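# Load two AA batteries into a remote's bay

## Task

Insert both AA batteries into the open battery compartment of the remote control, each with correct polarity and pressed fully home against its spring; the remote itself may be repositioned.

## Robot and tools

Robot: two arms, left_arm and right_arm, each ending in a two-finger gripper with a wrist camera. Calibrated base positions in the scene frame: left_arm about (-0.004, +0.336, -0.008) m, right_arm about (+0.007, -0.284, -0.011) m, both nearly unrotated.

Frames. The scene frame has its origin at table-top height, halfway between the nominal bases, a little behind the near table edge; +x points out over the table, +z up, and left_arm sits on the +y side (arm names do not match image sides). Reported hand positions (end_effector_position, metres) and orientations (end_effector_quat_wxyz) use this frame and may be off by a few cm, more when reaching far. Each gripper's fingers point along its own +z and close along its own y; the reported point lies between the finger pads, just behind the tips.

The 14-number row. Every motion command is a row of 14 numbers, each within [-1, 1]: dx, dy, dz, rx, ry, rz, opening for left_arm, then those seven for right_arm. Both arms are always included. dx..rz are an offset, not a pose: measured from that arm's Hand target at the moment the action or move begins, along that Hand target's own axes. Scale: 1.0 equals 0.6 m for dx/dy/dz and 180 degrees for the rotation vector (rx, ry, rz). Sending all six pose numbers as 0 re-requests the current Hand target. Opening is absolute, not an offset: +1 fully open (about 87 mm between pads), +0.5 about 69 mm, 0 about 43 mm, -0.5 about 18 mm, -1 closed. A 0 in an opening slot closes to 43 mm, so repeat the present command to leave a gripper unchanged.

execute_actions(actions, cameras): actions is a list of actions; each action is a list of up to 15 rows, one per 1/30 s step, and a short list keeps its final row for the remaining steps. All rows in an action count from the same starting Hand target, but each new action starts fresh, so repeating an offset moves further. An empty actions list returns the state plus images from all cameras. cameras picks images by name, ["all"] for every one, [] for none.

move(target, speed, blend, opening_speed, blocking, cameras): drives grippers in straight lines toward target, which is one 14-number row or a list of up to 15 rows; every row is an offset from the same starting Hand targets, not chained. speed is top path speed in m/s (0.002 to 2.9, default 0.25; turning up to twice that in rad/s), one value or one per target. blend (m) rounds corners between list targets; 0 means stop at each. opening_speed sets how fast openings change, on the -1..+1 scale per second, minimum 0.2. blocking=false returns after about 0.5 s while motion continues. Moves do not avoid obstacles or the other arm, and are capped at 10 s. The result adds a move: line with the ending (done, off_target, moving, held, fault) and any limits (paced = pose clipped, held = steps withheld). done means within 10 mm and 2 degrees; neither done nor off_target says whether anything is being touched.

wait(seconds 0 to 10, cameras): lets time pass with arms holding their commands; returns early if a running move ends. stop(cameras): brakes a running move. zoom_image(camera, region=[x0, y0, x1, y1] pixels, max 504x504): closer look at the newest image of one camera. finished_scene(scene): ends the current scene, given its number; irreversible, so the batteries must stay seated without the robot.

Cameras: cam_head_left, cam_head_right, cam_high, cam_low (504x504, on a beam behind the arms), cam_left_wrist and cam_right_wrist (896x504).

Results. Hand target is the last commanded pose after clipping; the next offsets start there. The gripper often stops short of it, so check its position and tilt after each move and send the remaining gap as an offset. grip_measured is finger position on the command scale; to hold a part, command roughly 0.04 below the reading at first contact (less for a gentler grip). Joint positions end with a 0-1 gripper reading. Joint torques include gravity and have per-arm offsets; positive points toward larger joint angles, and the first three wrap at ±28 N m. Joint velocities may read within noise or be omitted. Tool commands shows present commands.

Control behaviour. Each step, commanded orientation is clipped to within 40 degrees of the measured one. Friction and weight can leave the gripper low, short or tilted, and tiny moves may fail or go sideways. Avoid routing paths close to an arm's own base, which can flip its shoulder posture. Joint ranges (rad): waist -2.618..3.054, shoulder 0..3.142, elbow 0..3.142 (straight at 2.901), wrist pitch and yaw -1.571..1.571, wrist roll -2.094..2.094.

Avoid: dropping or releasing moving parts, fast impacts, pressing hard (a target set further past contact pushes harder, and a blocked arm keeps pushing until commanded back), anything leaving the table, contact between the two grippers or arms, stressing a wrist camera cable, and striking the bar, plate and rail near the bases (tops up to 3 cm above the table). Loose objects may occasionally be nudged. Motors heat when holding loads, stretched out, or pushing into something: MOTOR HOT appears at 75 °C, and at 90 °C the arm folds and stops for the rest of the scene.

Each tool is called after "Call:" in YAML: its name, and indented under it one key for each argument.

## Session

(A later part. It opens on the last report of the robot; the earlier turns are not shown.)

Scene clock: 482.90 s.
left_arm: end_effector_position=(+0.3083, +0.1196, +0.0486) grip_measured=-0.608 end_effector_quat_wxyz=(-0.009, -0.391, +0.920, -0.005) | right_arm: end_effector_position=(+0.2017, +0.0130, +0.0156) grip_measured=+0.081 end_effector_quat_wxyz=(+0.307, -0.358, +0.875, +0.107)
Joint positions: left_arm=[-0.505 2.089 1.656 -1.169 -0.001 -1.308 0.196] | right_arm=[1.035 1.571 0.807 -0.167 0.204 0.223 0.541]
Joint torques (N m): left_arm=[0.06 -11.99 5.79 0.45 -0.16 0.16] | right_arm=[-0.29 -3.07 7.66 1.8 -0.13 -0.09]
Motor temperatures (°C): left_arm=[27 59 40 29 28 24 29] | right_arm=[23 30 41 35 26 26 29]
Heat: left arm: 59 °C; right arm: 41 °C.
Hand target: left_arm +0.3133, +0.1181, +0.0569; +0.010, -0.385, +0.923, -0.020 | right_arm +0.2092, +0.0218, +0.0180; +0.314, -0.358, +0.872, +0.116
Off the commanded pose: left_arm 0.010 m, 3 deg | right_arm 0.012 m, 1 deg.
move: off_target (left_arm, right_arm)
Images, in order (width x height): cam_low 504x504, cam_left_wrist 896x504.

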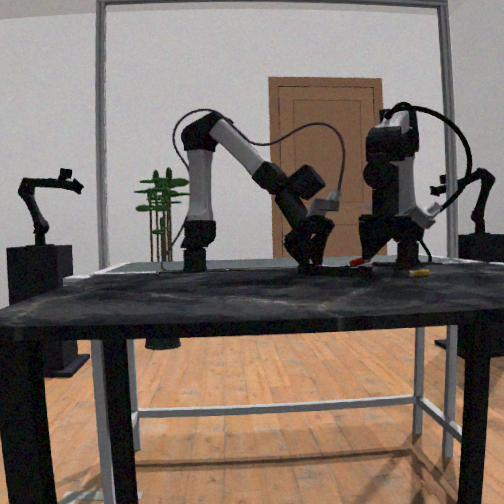

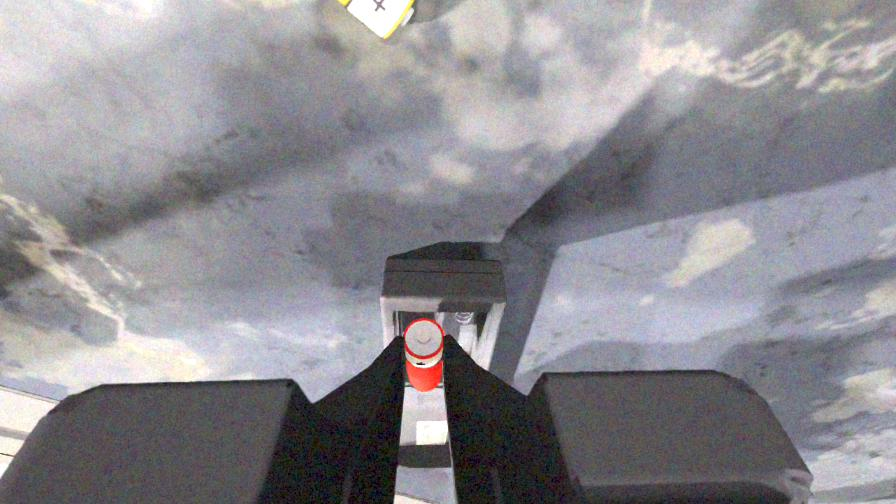

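Call:
move:
  target: [0, 0.00583, 0.02, 0, 0, 0.0111, -0.7, 0, 0, 0, 0, 0, 0, 0.02]
  speed: 0.05
  cameras: ["cam_left_wrist", "cam_low"]

Call:
zoom_image:
  camera: "cam_left_wrist"
  region: [370, 240, 530, 400]

Call:
zoom_image:
  camera: "cam_low"
  region: [300, 230, 400, 300]

Scene clock: 510.70 s.
left_arm: end_effector_position=(+0.3054, +0.1214, +0.0400) grip_measured=-0.608 end_effector_quat_wxyz=(-0.010, -0.379, +0.925, -0.005) | right_arm: end_effector_position=(+0.2019, +0.0133, +0.0157) grip_measured=+0.081 end_effector_quat_wxyz=(+0.308, -0.359, +0.874, +0.108)
Joint positions: left_arm=[-0.505 2.087 1.619 -1.135 -0.001 -1.282 0.196] | right_arm=[1.035 1.571 0.807 -0.166 0.204 0.221 0.541]
Joint torques (N m): left_arm=[0.18 -11.73 4.93 0.56 -0.16 0.21] | right_arm=[-0.31 -3.1 7.68 1.79 -0.13 -0.1]
Motor temperatures (°C): left_arm=[27 59 39 29 28 24 29] | right_arm=[23 30 42 35 26 26 29]
Heat: left arm: 59 °C; right arm: 42 °C.
Hand target: left_arm +0.3112, +0.1202, +0.0447; +0.011, -0.369, +0.929, -0.020 | right_arm +0.2092, +0.0218, +0.0180; +0.314, -0.358, +0.872, +0.116
Off the commanded pose: left_arm 0.008 m, 3 deg | right_arm 0.011 m, 1 deg.
move: off_target (left_arm, right_arm)
Images, in order (width x height): cam_low 504x504, cam_left_wrist 896x504.

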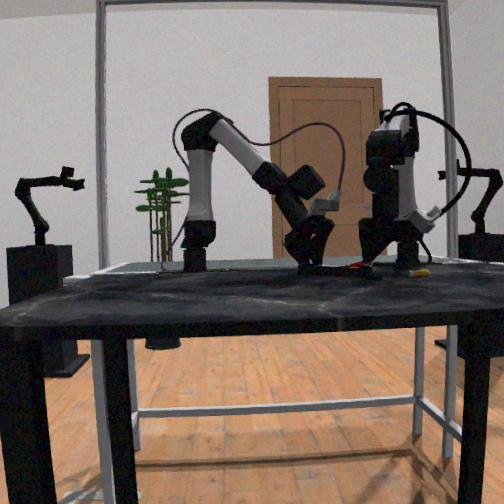

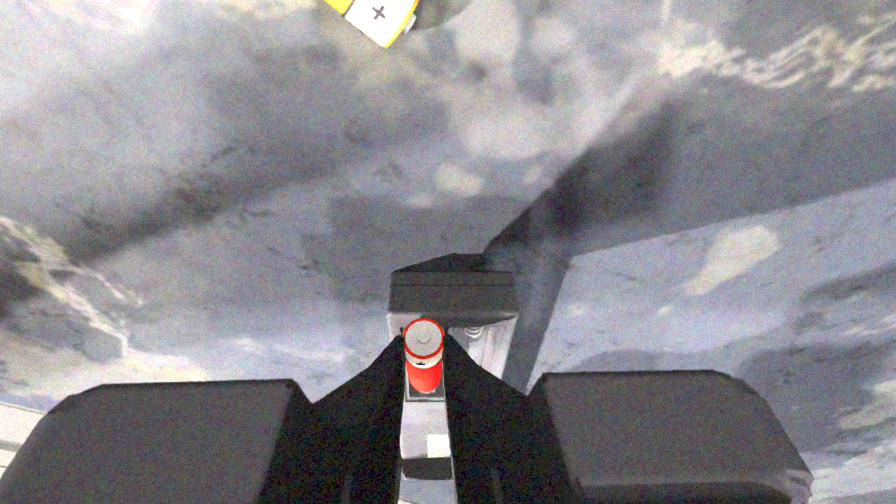

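Scaled by 3.150 from the camera's 896x504 image, which has a finer 1280x720 frame.

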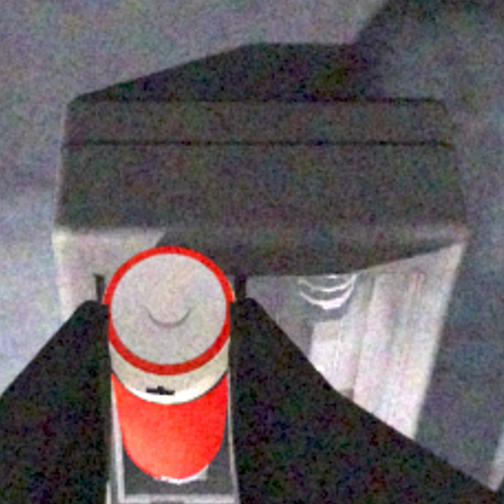

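Scaled by 5.040 from the camera's 504x504 image, which has a finer 720x720 frame.

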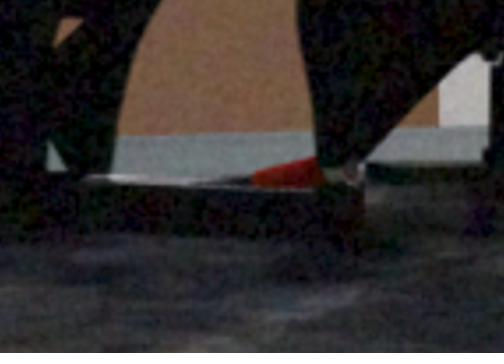

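Call:
move:
  target: [0.0467, 0, 0.02, 0, 0, 0, -0.75, 0, 0, 0, 0, 0, 0, 0.02]
  speed: 0.06
  cameras: ["cam_left_wrist", "cam_low"]

Call:
zoom_image:
  camera: "cam_left_wrist"
  region: [370, 240, 530, 400]

Call:
zoom_image:
  camera: "cam_low"
  region: [300, 230, 400, 300]

Scene clock: 557.37 s.
left_arm: end_effector_position=(+0.2981, +0.1132, +0.0362) grip_measured=-0.608 end_effector_quat_wxyz=(+0.014, -0.369, +0.929, -0.010) | right_arm: end_effector_position=(+0.2019, +0.0133, +0.0157) grip_measured=+0.081 end_effector_quat_wxyz=(+0.308, -0.359, +0.874, +0.108)
Joint positions: left_arm=[-0.547 2.049 1.552 -1.069 -0.03 -1.3 0.196] | right_arm=[1.035 1.571 0.807 -0.166 0.204 0.221 0.541]
Joint torques (N m): left_arm=[-1.92 -9.54 4.04 0.57 0.05 -0.19] | right_arm=[-0.29 -3.06 7.65 1.79 -0.13 -0.1]
Motor temperatures (°C): left_arm=[27 60 38 29 28 24 29] | right_arm=[23 30 42 35 26 26 29]
Heat: left arm: 60 °C; right arm: 42 °C.
Hand target: left_arm +0.2913, +0.1006, +0.0326; +0.011, -0.369, +0.929, -0.020 | right_arm +0.2092, +0.0218, +0.0180; +0.314, -0.358, +0.872, +0.116
Off the commanded pose: left_arm 0.015 m, 1 deg | right_arm 0.011 m, 1 deg.
move: off_target (left_arm, right_arm)
Images, in order (width x height): cam_low 504x504, cam_left_wrist 896x504.

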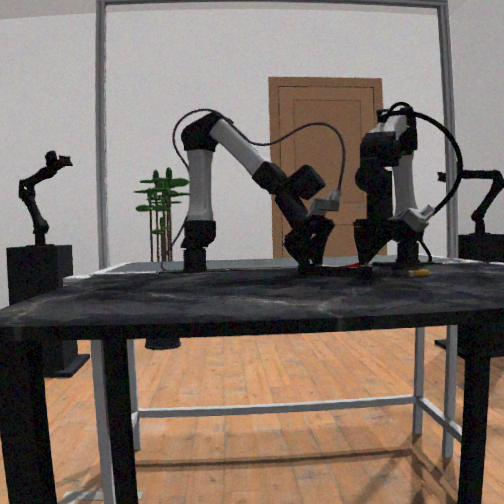

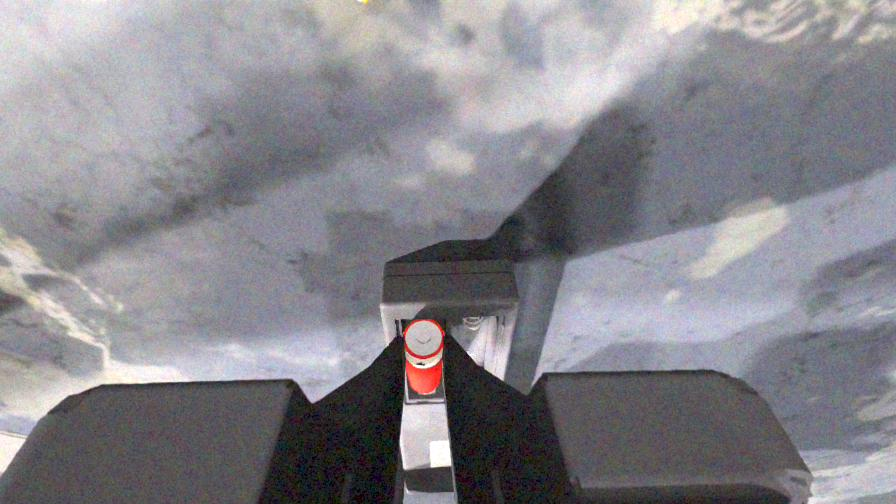

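Scaled by 3.150 from the camera's 896x504 image, which has a finer 1280x720 frame.

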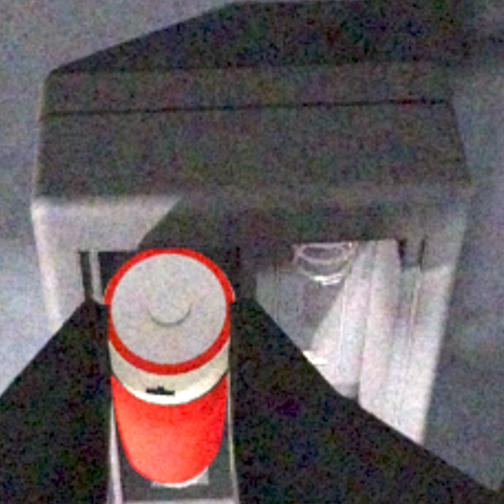

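Scaled by 5.040 from the camera's 504x504 image, which has a finer 720x720 frame.

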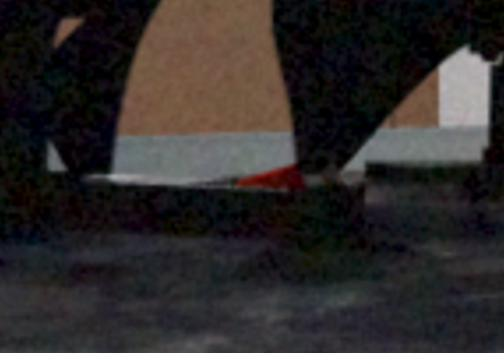

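Call:
move:
  target: [0.0083, 0, 0.0333, 0, 0.0167, 0, -0.75, 0, 0, 0, 0, 0, 0, 0.02]
  speed: 0.05
  cameras: ["cam_left_wrist", "cam_low"]

Call:
zoom_image:
  camera: "cam_left_wrist"
  region: [370, 240, 530, 400]

Call:
zoom_image:
  camera: "cam_low"
  region: [300, 230, 400, 300]

Scene clock: 590.93 s.
left_arm: end_effector_position=(+0.2975, +0.1124, +0.0348) grip_measured=-0.608 end_effector_quat_wxyz=(+0.010, -0.372, +0.928, -0.021) | right_arm: end_effector_position=(+0.2019, +0.0133, +0.0157) grip_measured=+0.081 end_effector_quat_wxyz=(+0.308, -0.359, +0.874, +0.108)
Joint positions: left_arm=[-0.541 2.038 1.527 -1.043 -0.012 -1.3 0.196] | right_arm=[1.035 1.571 0.807 -0.166 0.204 0.221 0.541]
Joint torques (N m): left_arm=[-1.42 -5.9 2.37 0.88 0.43 -0.09] | right_arm=[-0.28 -3.08 7.69 1.79 -0.14 -0.1]
Motor temperatures (°C): left_arm=[27 56 38 29 28 24 29] | right_arm=[23 30 42 34 26 26 29]
Heat: left arm: 56 °C; right arm: 42 °C.
Hand target: left_arm +0.2883, +0.0966, +0.0126; -0.014, -0.368, +0.929, -0.029 | right_arm +0.2092, +0.0218, +0.0180; +0.314, -0.358, +0.872, +0.116
Off the commanded pose: left_arm 0.029 m, 3 deg | right_arm 0.011 m, 1 deg.
move: off_target (left_arm, right_arm)
Images, in order (width x height): cam_low 504x504, cam_left_wrist 896x504.

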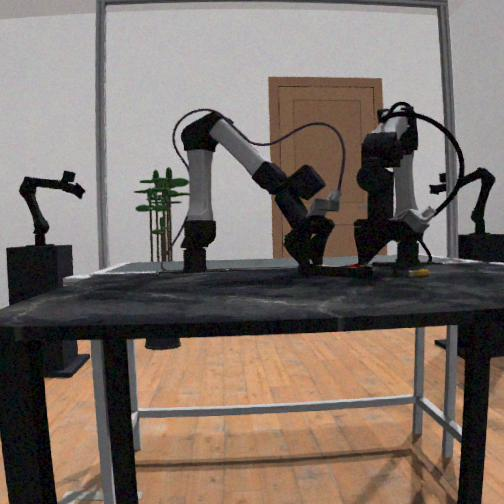

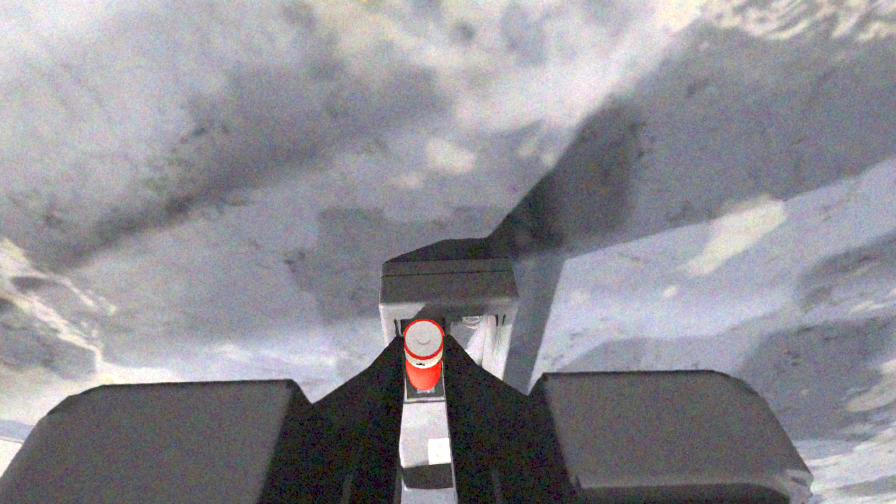

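Scaled by 3.150 from the camera's 896x504 image, which has a finer 1280x720 frame.

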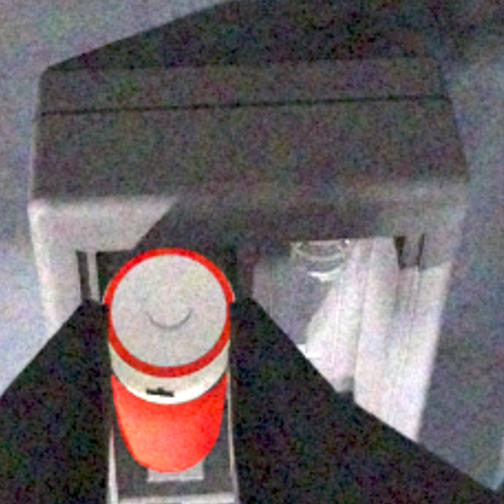

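Scaled by 5.040 from the camera's 504x504 image, which has a finer 720x720 frame.

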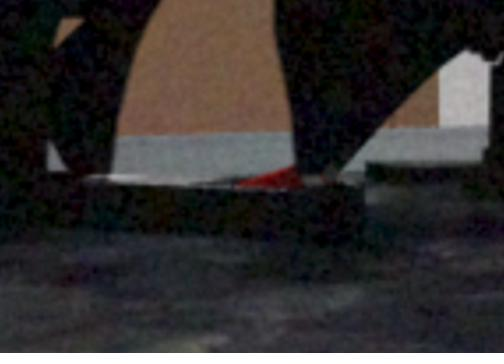

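Call:
move:
  target: [0.0, 0, 0.0217, 0, 0.04, 0, -0.75, 0, 0, 0, 0, 0, 0, 0.02]
  speed: 0.06
  cameras: ["cam_left_wrist", "cam_low"]

Call:
zoom_image:
  camera: "cam_left_wrist"
  region: [370, 240, 530, 400]

Call:
zoom_image:
  camera: "cam_low"
  region: [300, 230, 400, 300]

Scene clock: 608.93 s.
left_arm: end_effector_position=(+0.2974, +0.1111, +0.0303) grip_measured=-0.608 end_effector_quat_wxyz=(-0.048, -0.378, +0.923, -0.056) | right_arm: end_effector_position=(+0.2018, +0.0132, +0.0161) grip_measured=+0.081 end_effector_quat_wxyz=(+0.308, -0.358, +0.875, +0.108)
Joint positions: left_arm=[-0.482 2.064 1.519 -1.028 0.123 -1.261 0.196] | right_arm=[1.035 1.57 0.807 -0.167 0.204 0.223 0.541]
Joint torques (N m): left_arm=[-1.88 -3.59 3.14 0.85 0.35 0.08] | right_arm=[-0.29 -3.08 7.71 1.79 -0.13 -0.1]
Heat: left arm: 52 °C; right arm: 43 °C.
Hand target: left_arm +0.2883, +0.0958, -0.0004; -0.072, -0.366, +0.926, -0.053 | right_arm +0.2092, +0.0218, +0.0180; +0.314, -0.358, +0.872, +0.116
Off the commanded pose: left_arm 0.035 m, 3 deg | right_arm 0.012 m, 1 deg.
move: off_target (left_arm, right_arm)
Images, in order (width x height): cam_low 504x504, cam_left_wrist 896x504.

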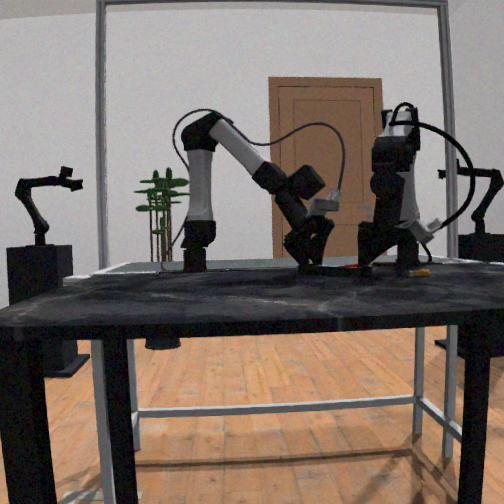

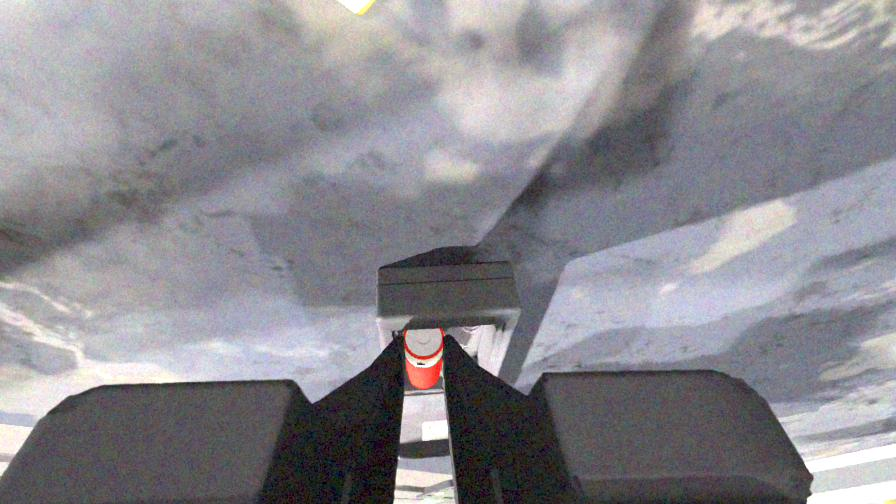

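Scaled by 3.150 from the camera's 896x504 image, which has a finer 1280x720 frame.

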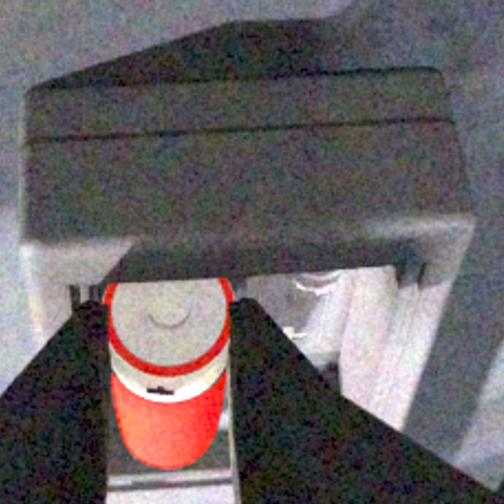

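Scaled by 5.040 from the camera's 504x504 image, which has a finer 720x720 frame.

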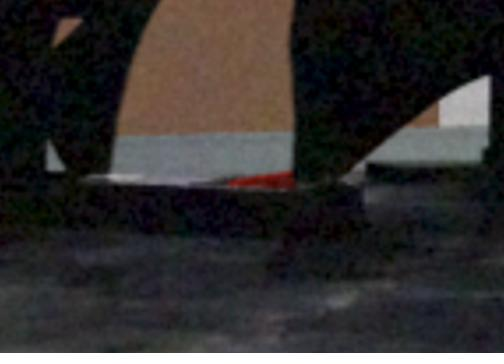

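Call:
move:
  target: [0.0, 0, 0.0, 0, 0.045, 0, -0.75, 0, 0, 0, 0, 0, 0, 0.02]
  speed: 0.06
  cameras: ["cam_left_wrist", "cam_low"]

Call:
zoom_image:
  camera: "cam_left_wrist"
  region: [370, 240, 530, 400]

Call:
zoom_image:
  camera: "cam_low"
  region: [300, 230, 400, 300]

Scene clock: 627.77 s.
left_arm: end_effector_position=(+0.2985, +0.1118, +0.0300) grip_measured=-0.608 end_effector_quat_wxyz=(-0.115, -0.376, +0.915, -0.090) | right_arm: end_effector_position=(+0.2018, +0.0132, +0.0161) grip_measured=+0.081 end_effector_quat_wxyz=(+0.308, -0.358, +0.875, +0.108)
Joint positions: left_arm=[-0.418 2.119 1.556 -1.063 0.267 -1.192 0.196] | right_arm=[1.035 1.57 0.807 -0.167 0.204 0.223 0.541]
Joint torques (N m): left_arm=[-2.65 -3.48 4.14 0.63 0.27 0.06] | right_arm=[-0.28 -3.08 7.71 1.79 -0.14 -0.1]
Motor temperatures (°C): left_arm=[28 50 36 30 28 24 29] | right_arm=[23 30 43 34 26 26 29]
Heat: left arm: 50 °C; right arm: 43 °C.
Hand target: left_arm +0.2883, +0.0958, -0.0004; -0.137, -0.361, +0.919, -0.078 | right_arm +0.2092, +0.0218, +0.0180; +0.314, -0.358, +0.872, +0.116
Off the commanded pose: left_arm 0.036 m, 3 deg | right_arm 0.012 m, 1 deg.
move: off_target (left_arm, right_arm)
Images, in order (width x height): cam_low 504x504, cam_left_wrist 896x504.

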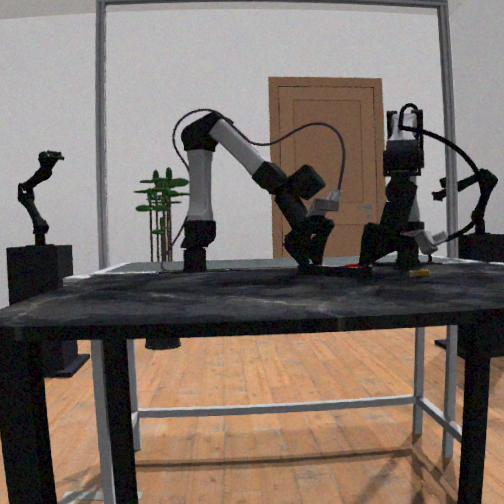

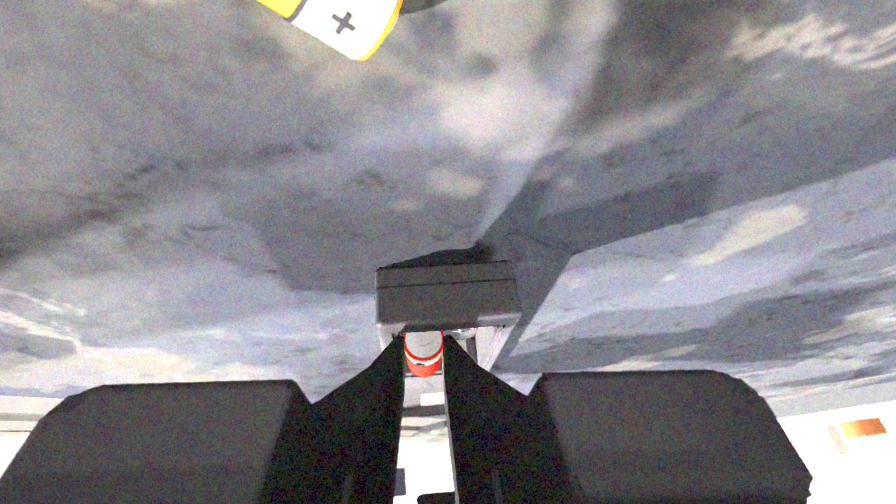

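Scaled by 3.150 from the camera's 896x504 image, which has a finer 1280x720 frame.

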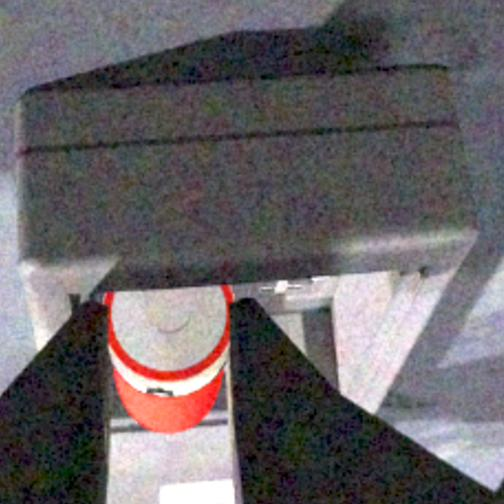

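Scaled by 5.040 from the camera's 504x504 image, which has a finer 720x720 frame.

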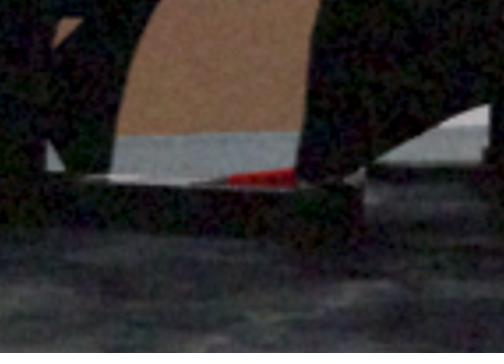

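Call:
move:
  target: [-0.02163, 0.005, -0.03328, 0, -0.0444, 0, -0.7, 0, 0, 0, 0, 0, 0, 0.02]
  speed: 0.06
  cameras: ["cam_left_wrist", "cam_low"]

Call:
zoom_image:
  camera: "cam_left_wrist"
  region: [370, 240, 530, 400]

Call:
zoom_image:
  camera: "cam_low"
  region: [300, 230, 400, 300]

Scene clock: 649.93 s.
left_arm: end_effector_position=(+0.2983, +0.1128, +0.0303) grip_measured=-0.608 end_effector_quat_wxyz=(-0.097, -0.372, +0.920, -0.077) | right_arm: end_effector_position=(+0.2018, +0.0132, +0.0161) grip_measured=+0.081 end_effector_quat_wxyz=(+0.308, -0.358, +0.875, +0.108)
Joint positions: left_arm=[-0.435 2.109 1.556 -1.064 0.223 -1.201 0.196] | right_arm=[1.035 1.57 0.807 -0.167 0.204 0.223 0.541]
Joint torques (N m): left_arm=[-2 -7.58 5.41 0.51 -0.62 -0.06] | right_arm=[-0.28 -3.06 7.66 1.79 -0.13 -0.09]
Heat: left arm: 48 °C; right arm: 43 °C.
Hand target: left_arm +0.2992, +0.1112, +0.0144; -0.073, -0.366, +0.926, -0.053 | right_arm +0.2092, +0.0218, +0.0180; +0.314, -0.358, +0.872, +0.116
Off the commanded pose: left_arm 0.016 m, 4 deg | right_arm 0.012 m, 1 deg.
move: off_target (left_arm, right_arm)
Images, in order (width x height): cam_low 504x504, cam_left_wrist 896x504.

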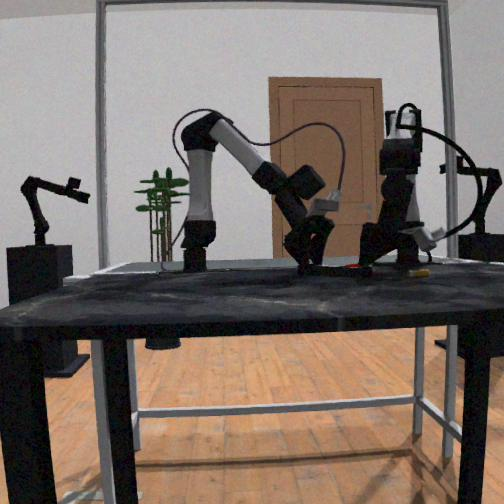

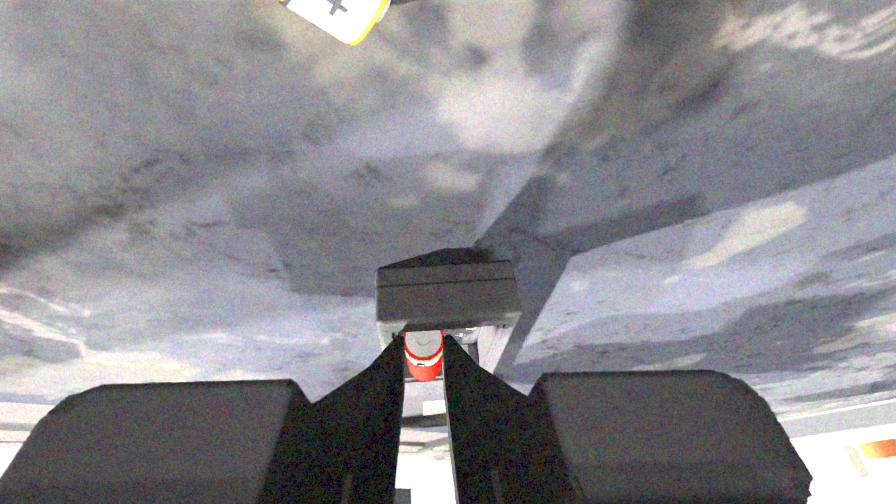

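Scaled by 3.150 from the camera's 896x504 image, which has a finer 1280x720 frame.

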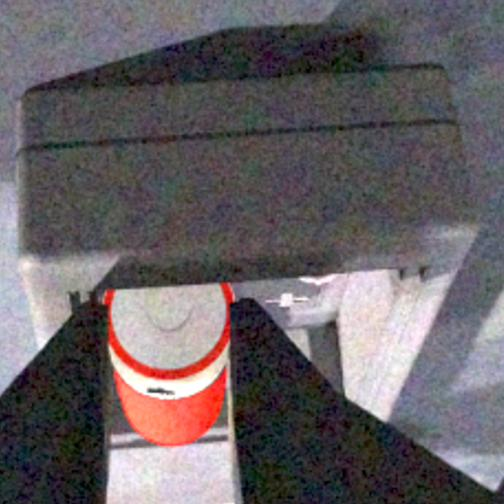

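Scaled by 5.040 from the camera's 504x504 image, which has a finer 720x720 frame.

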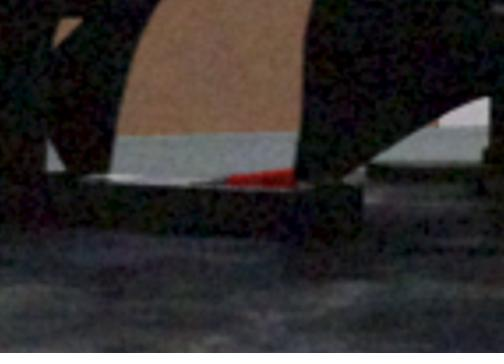

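Call:
move:
  target:
    - [0.0029, 0, -0.0164, 0, 0, 0, -0.7, 0, 0, 0, 0, 0, 0, 0.02]
    - [0.0029, 0, -0.0164, 0, 0, 0, -0.42, 0, 0, 0, 0, 0, 0, 0.02]
  speed: 0.06
  opening_speed: 0.5
  cameras: ["cam_left_wrist", "cam_low"]

Call:
zoom_image:
  camera: "cam_left_wrist"
  region: [370, 240, 530, 400]

Call:
zoom_image:
  camera: "cam_low"
  region: [300, 230, 400, 300]

Scene clock: 673.23 s.
left_arm: end_effector_position=(+0.3008, +0.1105, +0.0317) grip_measured=-0.421 end_effector_quat_wxyz=(-0.087, -0.371, +0.921, -0.076) | right_arm: end_effector_position=(+0.2017, +0.0132, +0.0160) grip_measured=+0.081 end_effector_quat_wxyz=(+0.308, -0.360, +0.874, +0.108)
Joint positions: left_arm=[-0.444 2.107 1.565 -1.061 0.208 -1.208 0.29] | right_arm=[1.035 1.57 0.807 -0.167 0.202 0.22 0.541]
Joint torques (N m): left_arm=[-1.29 -8.61 6.65 0.2 -0.47 -0.04] | right_arm=[-0.28 -3.08 7.66 1.78 -0.13 -0.1]
Heat: left arm: 50 °C; right arm: 43 °C.
Hand target: left_arm +0.2989, +0.1115, +0.0244; -0.073, -0.366, +0.926, -0.053 | right_arm +0.2092, +0.0218, +0.0180; +0.314, -0.358, +0.872, +0.116
Off the commanded pose: left_arm 0.008 m, 3 deg | right_arm 0.012 m, 1 deg.
move: off_target (left_arm, right_arm); target 2's new opening was sent with left_arm's hand 0.007 m and 3 deg from that target
Images, in order (width x height): cam_low 504x504, cam_left_wrist 896x504.

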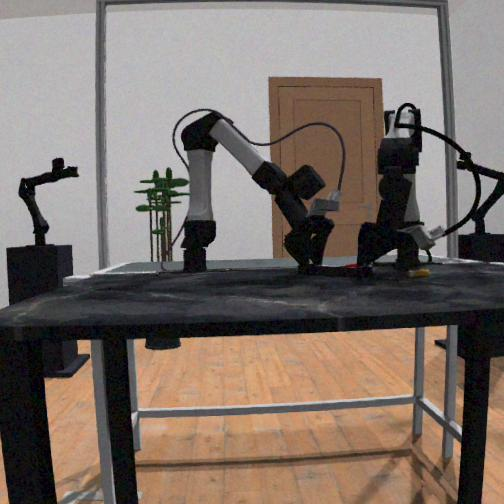

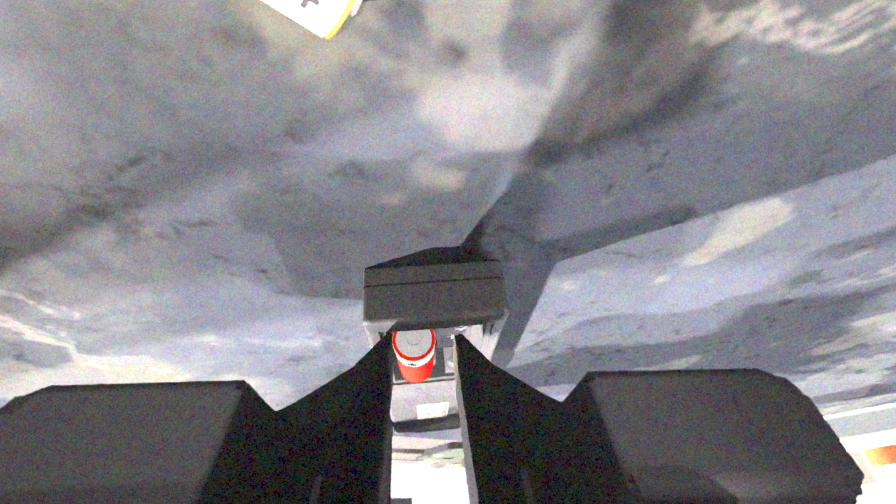

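Scaled by 3.150 from the camera's 896x504 image, which has a finer 1280x720 frame.

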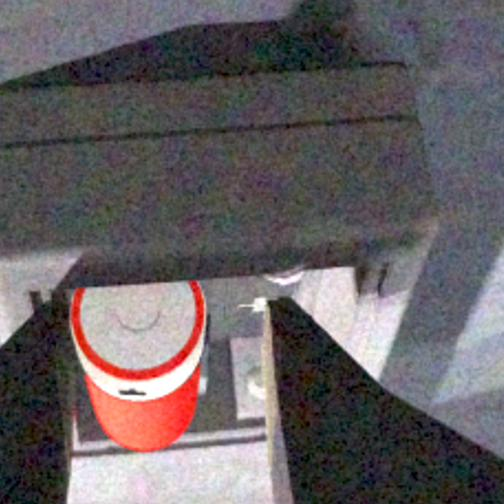

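Scaled by 5.040 from the camera's 504x504 image, which has a finer 720x720 frame.

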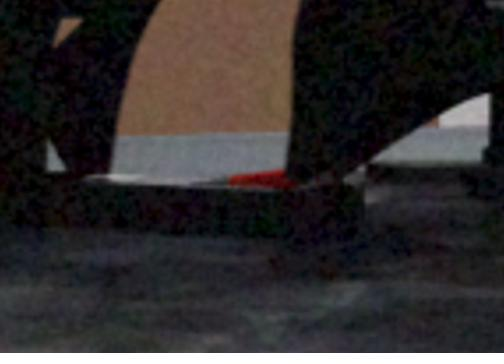

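Call:
move:
  target:
    - [0.00348, 0, -0.0197, 0, 0, 0, -0.42, 0, 0, 0, 0, 0, 0, 0.02]
    - [0.00542, 0.00167, -0.04983, -0.025, -0.069, 0, -0.42, 0, 0, 0, 0, 0, 0, 0.02]
    - [0.00542, 0.00167, -0.04983, -0.025, -0.069, 0, -1, 0, 0, 0, 0, 0, 0, 0.02]
  speed: 0.1
  blend: [0.008, 0, 0]
  opening_speed: 1.0
  cameras: ["cam_left_wrist", "cam_low"]

Call:
zoom_image:
  camera: "cam_left_wrist"
  region: [360, 240, 520, 400]

Call:
zoom_image:
  camera: "cam_low"
  region: [300, 230, 400, 300]

Scene clock: 698.70 s.
left_arm: end_effector_position=(+0.2934, +0.1164, +0.0404) grip_measured=-0.988 end_effector_quat_wxyz=(-0.008, -0.363, +0.931, +0.027) | right_arm: end_effector_position=(+0.2021, +0.0156, +0.0157) grip_measured=+0.081 end_effector_quat_wxyz=(+0.309, -0.366, +0.871, +0.112)
Joint positions: left_arm=[-0.551 2.109 1.654 -1.198 -0.041 -1.294 0.006] | right_arm=[1.033 1.575 0.807 -0.155 0.191 0.206 0.541]
Joint torques (N m): left_arm=[-0.47 -11.37 9.28 -0.03 -0.35 -0.1] | right_arm=[-0.28 -3.36 7.71 1.68 -0.04 0.03]
Heat: left arm: 53 °C; right arm: 43 °C.
Hand target: left_arm +0.2988, +0.1146, +0.0544; +0.014, -0.366, +0.930, +0.023 | right_arm +0.2092, +0.0218, +0.0180; +0.314, -0.358, +0.872, +0.116
Off the commanded pose: left_arm 0.015 m, 3 deg | right_arm 0.010 m, 1 deg.
move: off_target (left_arm); blend cut to 0.0058 m at target 1; target 3's new opening was sent with left_arm's hand 0.019 m and 3 deg from that target
Images, in order (width x height): cam_low 504x504, cam_left_wrist 896x504.

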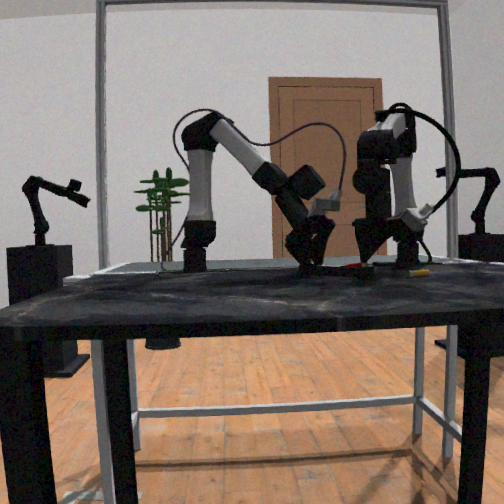

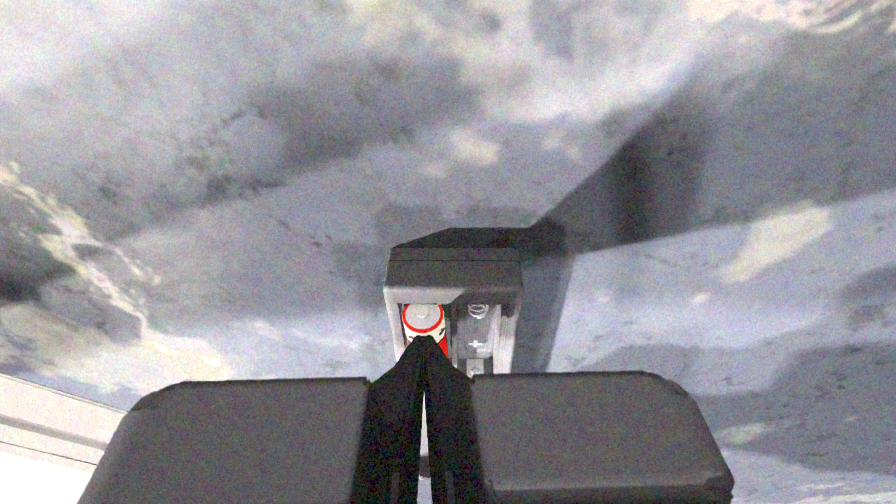

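Scaled by 3.150 from the camera's 896x504 image, which has a finer 1280x720 frame.

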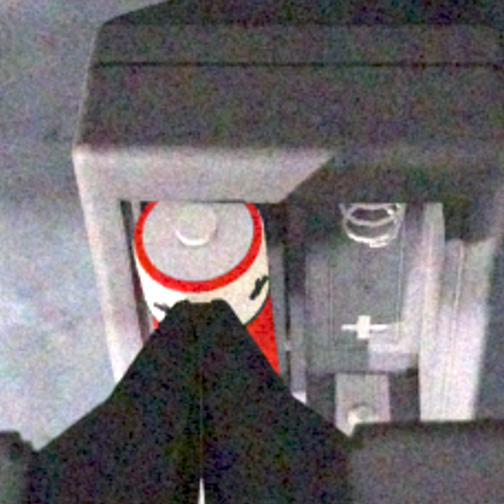

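Scaled by 5.040 from the camera's 504x504 image, which has a finer 720x720 frame.

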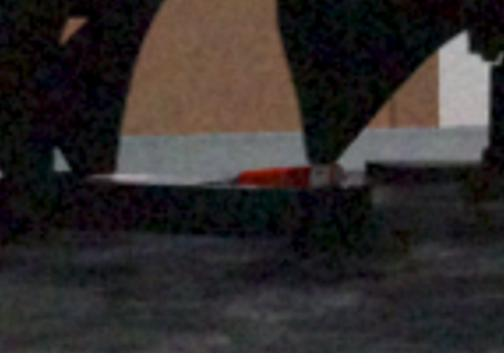

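Call:
move:
  target: [0.0087, 0.00833, 0.0864, 0, 0, 0, -1, 0, 0, 0, 0, 0, 0, 0.02]
  speed: 0.06
  cameras: ["cam_left_wrist", "cam_low"]

Call:
zoom_image:
  camera: "cam_left_wrist"
  region: [360, 240, 520, 400]

Call:
zoom_image:
  camera: "cam_low"
  region: [300, 230, 400, 300]

Scene clock: 719.97 s.
left_arm: end_effector_position=(+0.2921, +0.1157, +0.0296) grip_measured=-0.989 end_effector_quat_wxyz=(+0.006, -0.364, +0.931, +0.003) | right_arm: end_effector_position=(+0.2021, +0.0156, +0.0157) grip_measured=+0.081 end_effector_quat_wxyz=(+0.309, -0.367, +0.870, +0.112)
Joint positions: left_arm=[-0.551 2.061 1.542 -1.078 -0.035 -1.294 0.006] | right_arm=[1.033 1.575 0.807 -0.155 0.191 0.205 0.541]
Joint torques (N m): left_arm=[-0.51 -5.74 2.07 0.77 -0.42 -0.08] | right_arm=[-0.25 -3.34 7.72 1.68 -0.03 0.03]
Motor temperatures (°C): left_arm=[28 58 39 29 28 24 28] | right_arm=[23 30 43 35 26 26 29]
Heat: left arm: 58 °C; right arm: 43 °C.
Hand target: left_arm +0.2920, +0.1174, +0.0025; +0.014, -0.366, +0.930, +0.023 | right_arm +0.2092, +0.0218, +0.0180; +0.314, -0.358, +0.872, +0.116
Off the commanded pose: left_arm 0.027 m, 2 deg | right_arm 0.010 m, 1 deg.
move: off_target (left_arm)
Images, in order (width x height): cam_low 504x504, cam_left_wrist 896x504.

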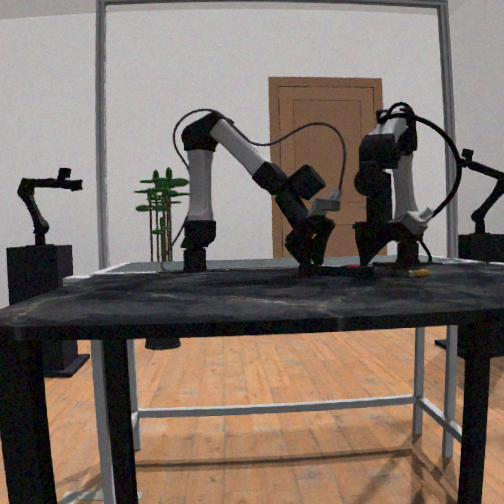

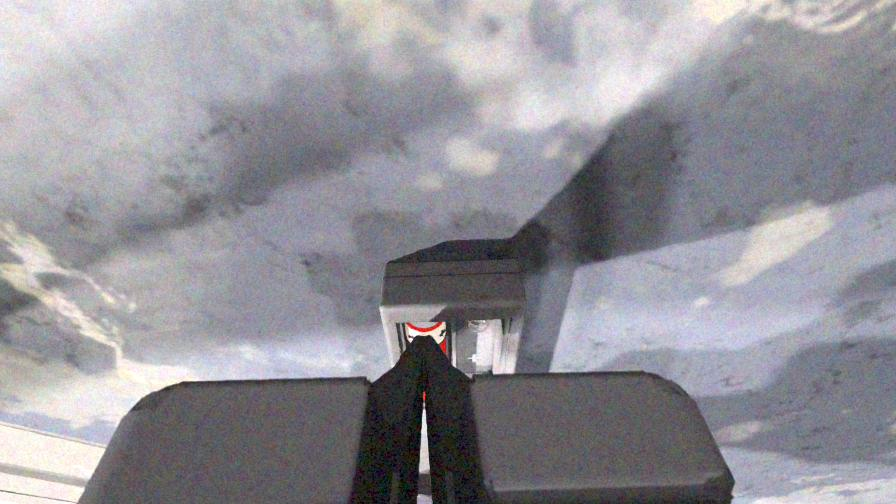

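Scaled by 3.150 from the camera's 896x504 image, which has a finer 1280x720 frame.

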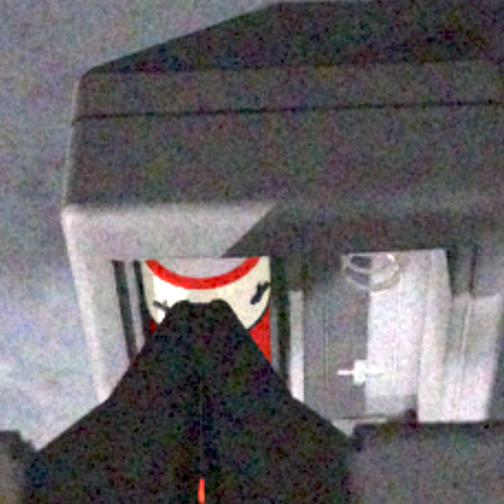

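Scaled by 5.040 from the camera's 504x504 image, which has a finer 720x720 frame.

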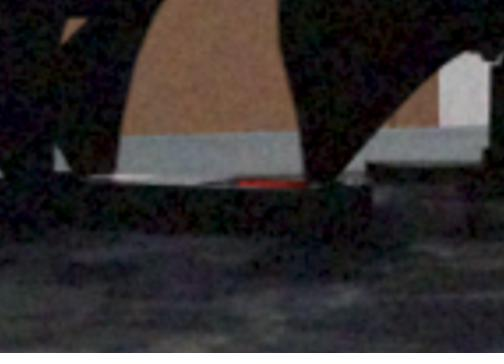

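Call:
move:
  target: [-0.00466, 0, -0.1082, 0, 0, 0, -1, 0, 0, 0, 0, 0, 0, 0.02]
  speed: 0.12
  cameras: ["cam_left_wrist", "cam_low"]

Call:
zoom_image:
  camera: "cam_left_wrist"
  region: [360, 240, 520, 400]

Call:
zoom_image:
  camera: "cam_low"
  region: [305, 235, 385, 295]

Scene clock: 735.27 s.
left_arm: end_effector_position=(+0.2861, +0.1232, +0.0585) grip_measured=-0.989 end_effector_quat_wxyz=(-0.004, -0.363, +0.931, +0.032) | right_arm: end_effector_position=(+0.2021, +0.0156, +0.0157) grip_measured=+0.081 end_effector_quat_wxyz=(+0.309, -0.367, +0.870, +0.112)
Joint positions: left_arm=[-0.553 2.061 1.658 -1.252 -0.053 -1.296 0.006] | right_arm=[1.033 1.575 0.807 -0.155 0.191 0.205 0.541]
Joint torques (N m): left_arm=[-0.81 -9.35 10.26 0.08 -0.24 -0.13] | right_arm=[-0.28 -3.36 7.71 1.67 -0.03 0.03]
Motor temperatures (°C): left_arm=[28 53 38 29 28 24 28] | right_arm=[23 30 44 35 26 26 29]
Heat: left arm: 53 °C; right arm: 44 °C.
Hand target: left_arm +0.2935, +0.1159, +0.0675; +0.014, -0.366, +0.930, +0.023 | right_arm +0.2092, +0.0218, +0.0180; +0.314, -0.358, +0.872, +0.116
Off the commanded pose: left_arm 0.014 m, 2 deg | right_arm 0.010 m, 1 deg.
move: off_target (left_arm)
Images, in order (width x height): cam_low 504x504, cam_left_wrist 896x504.

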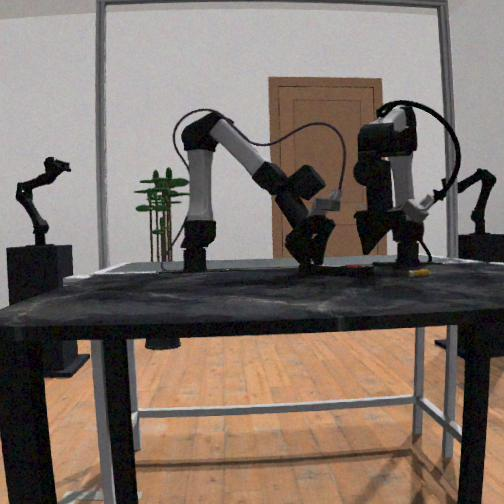

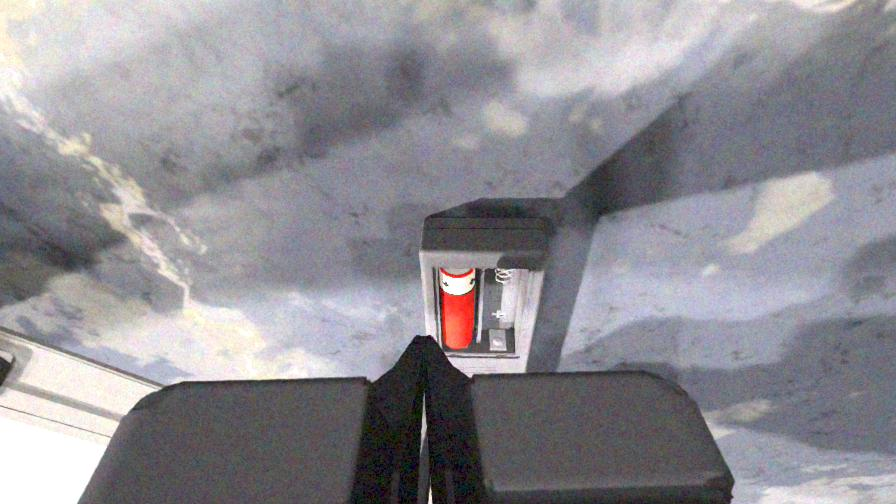

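Scaled by 3.150 from the camera's 896x504 image, which has a finer 1280x720 frame.

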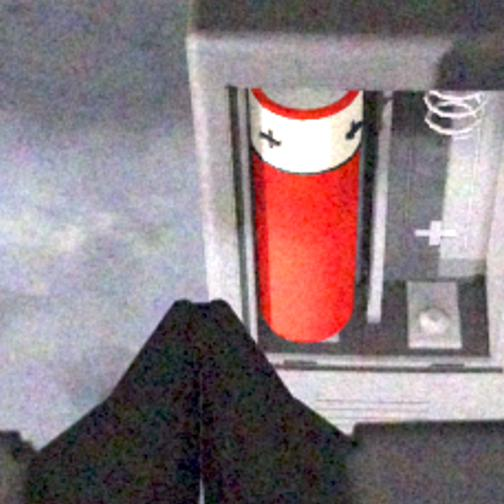

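Scaled by 6.300 from the camera's 504x504 image, which has a finer 720x720 frame.

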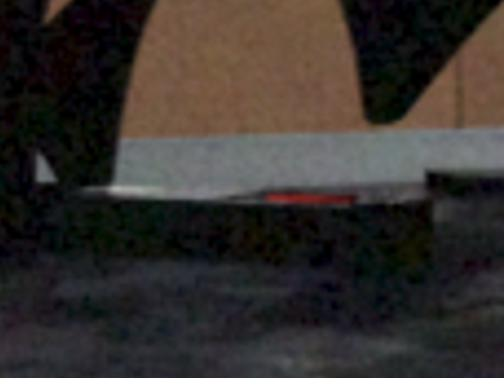

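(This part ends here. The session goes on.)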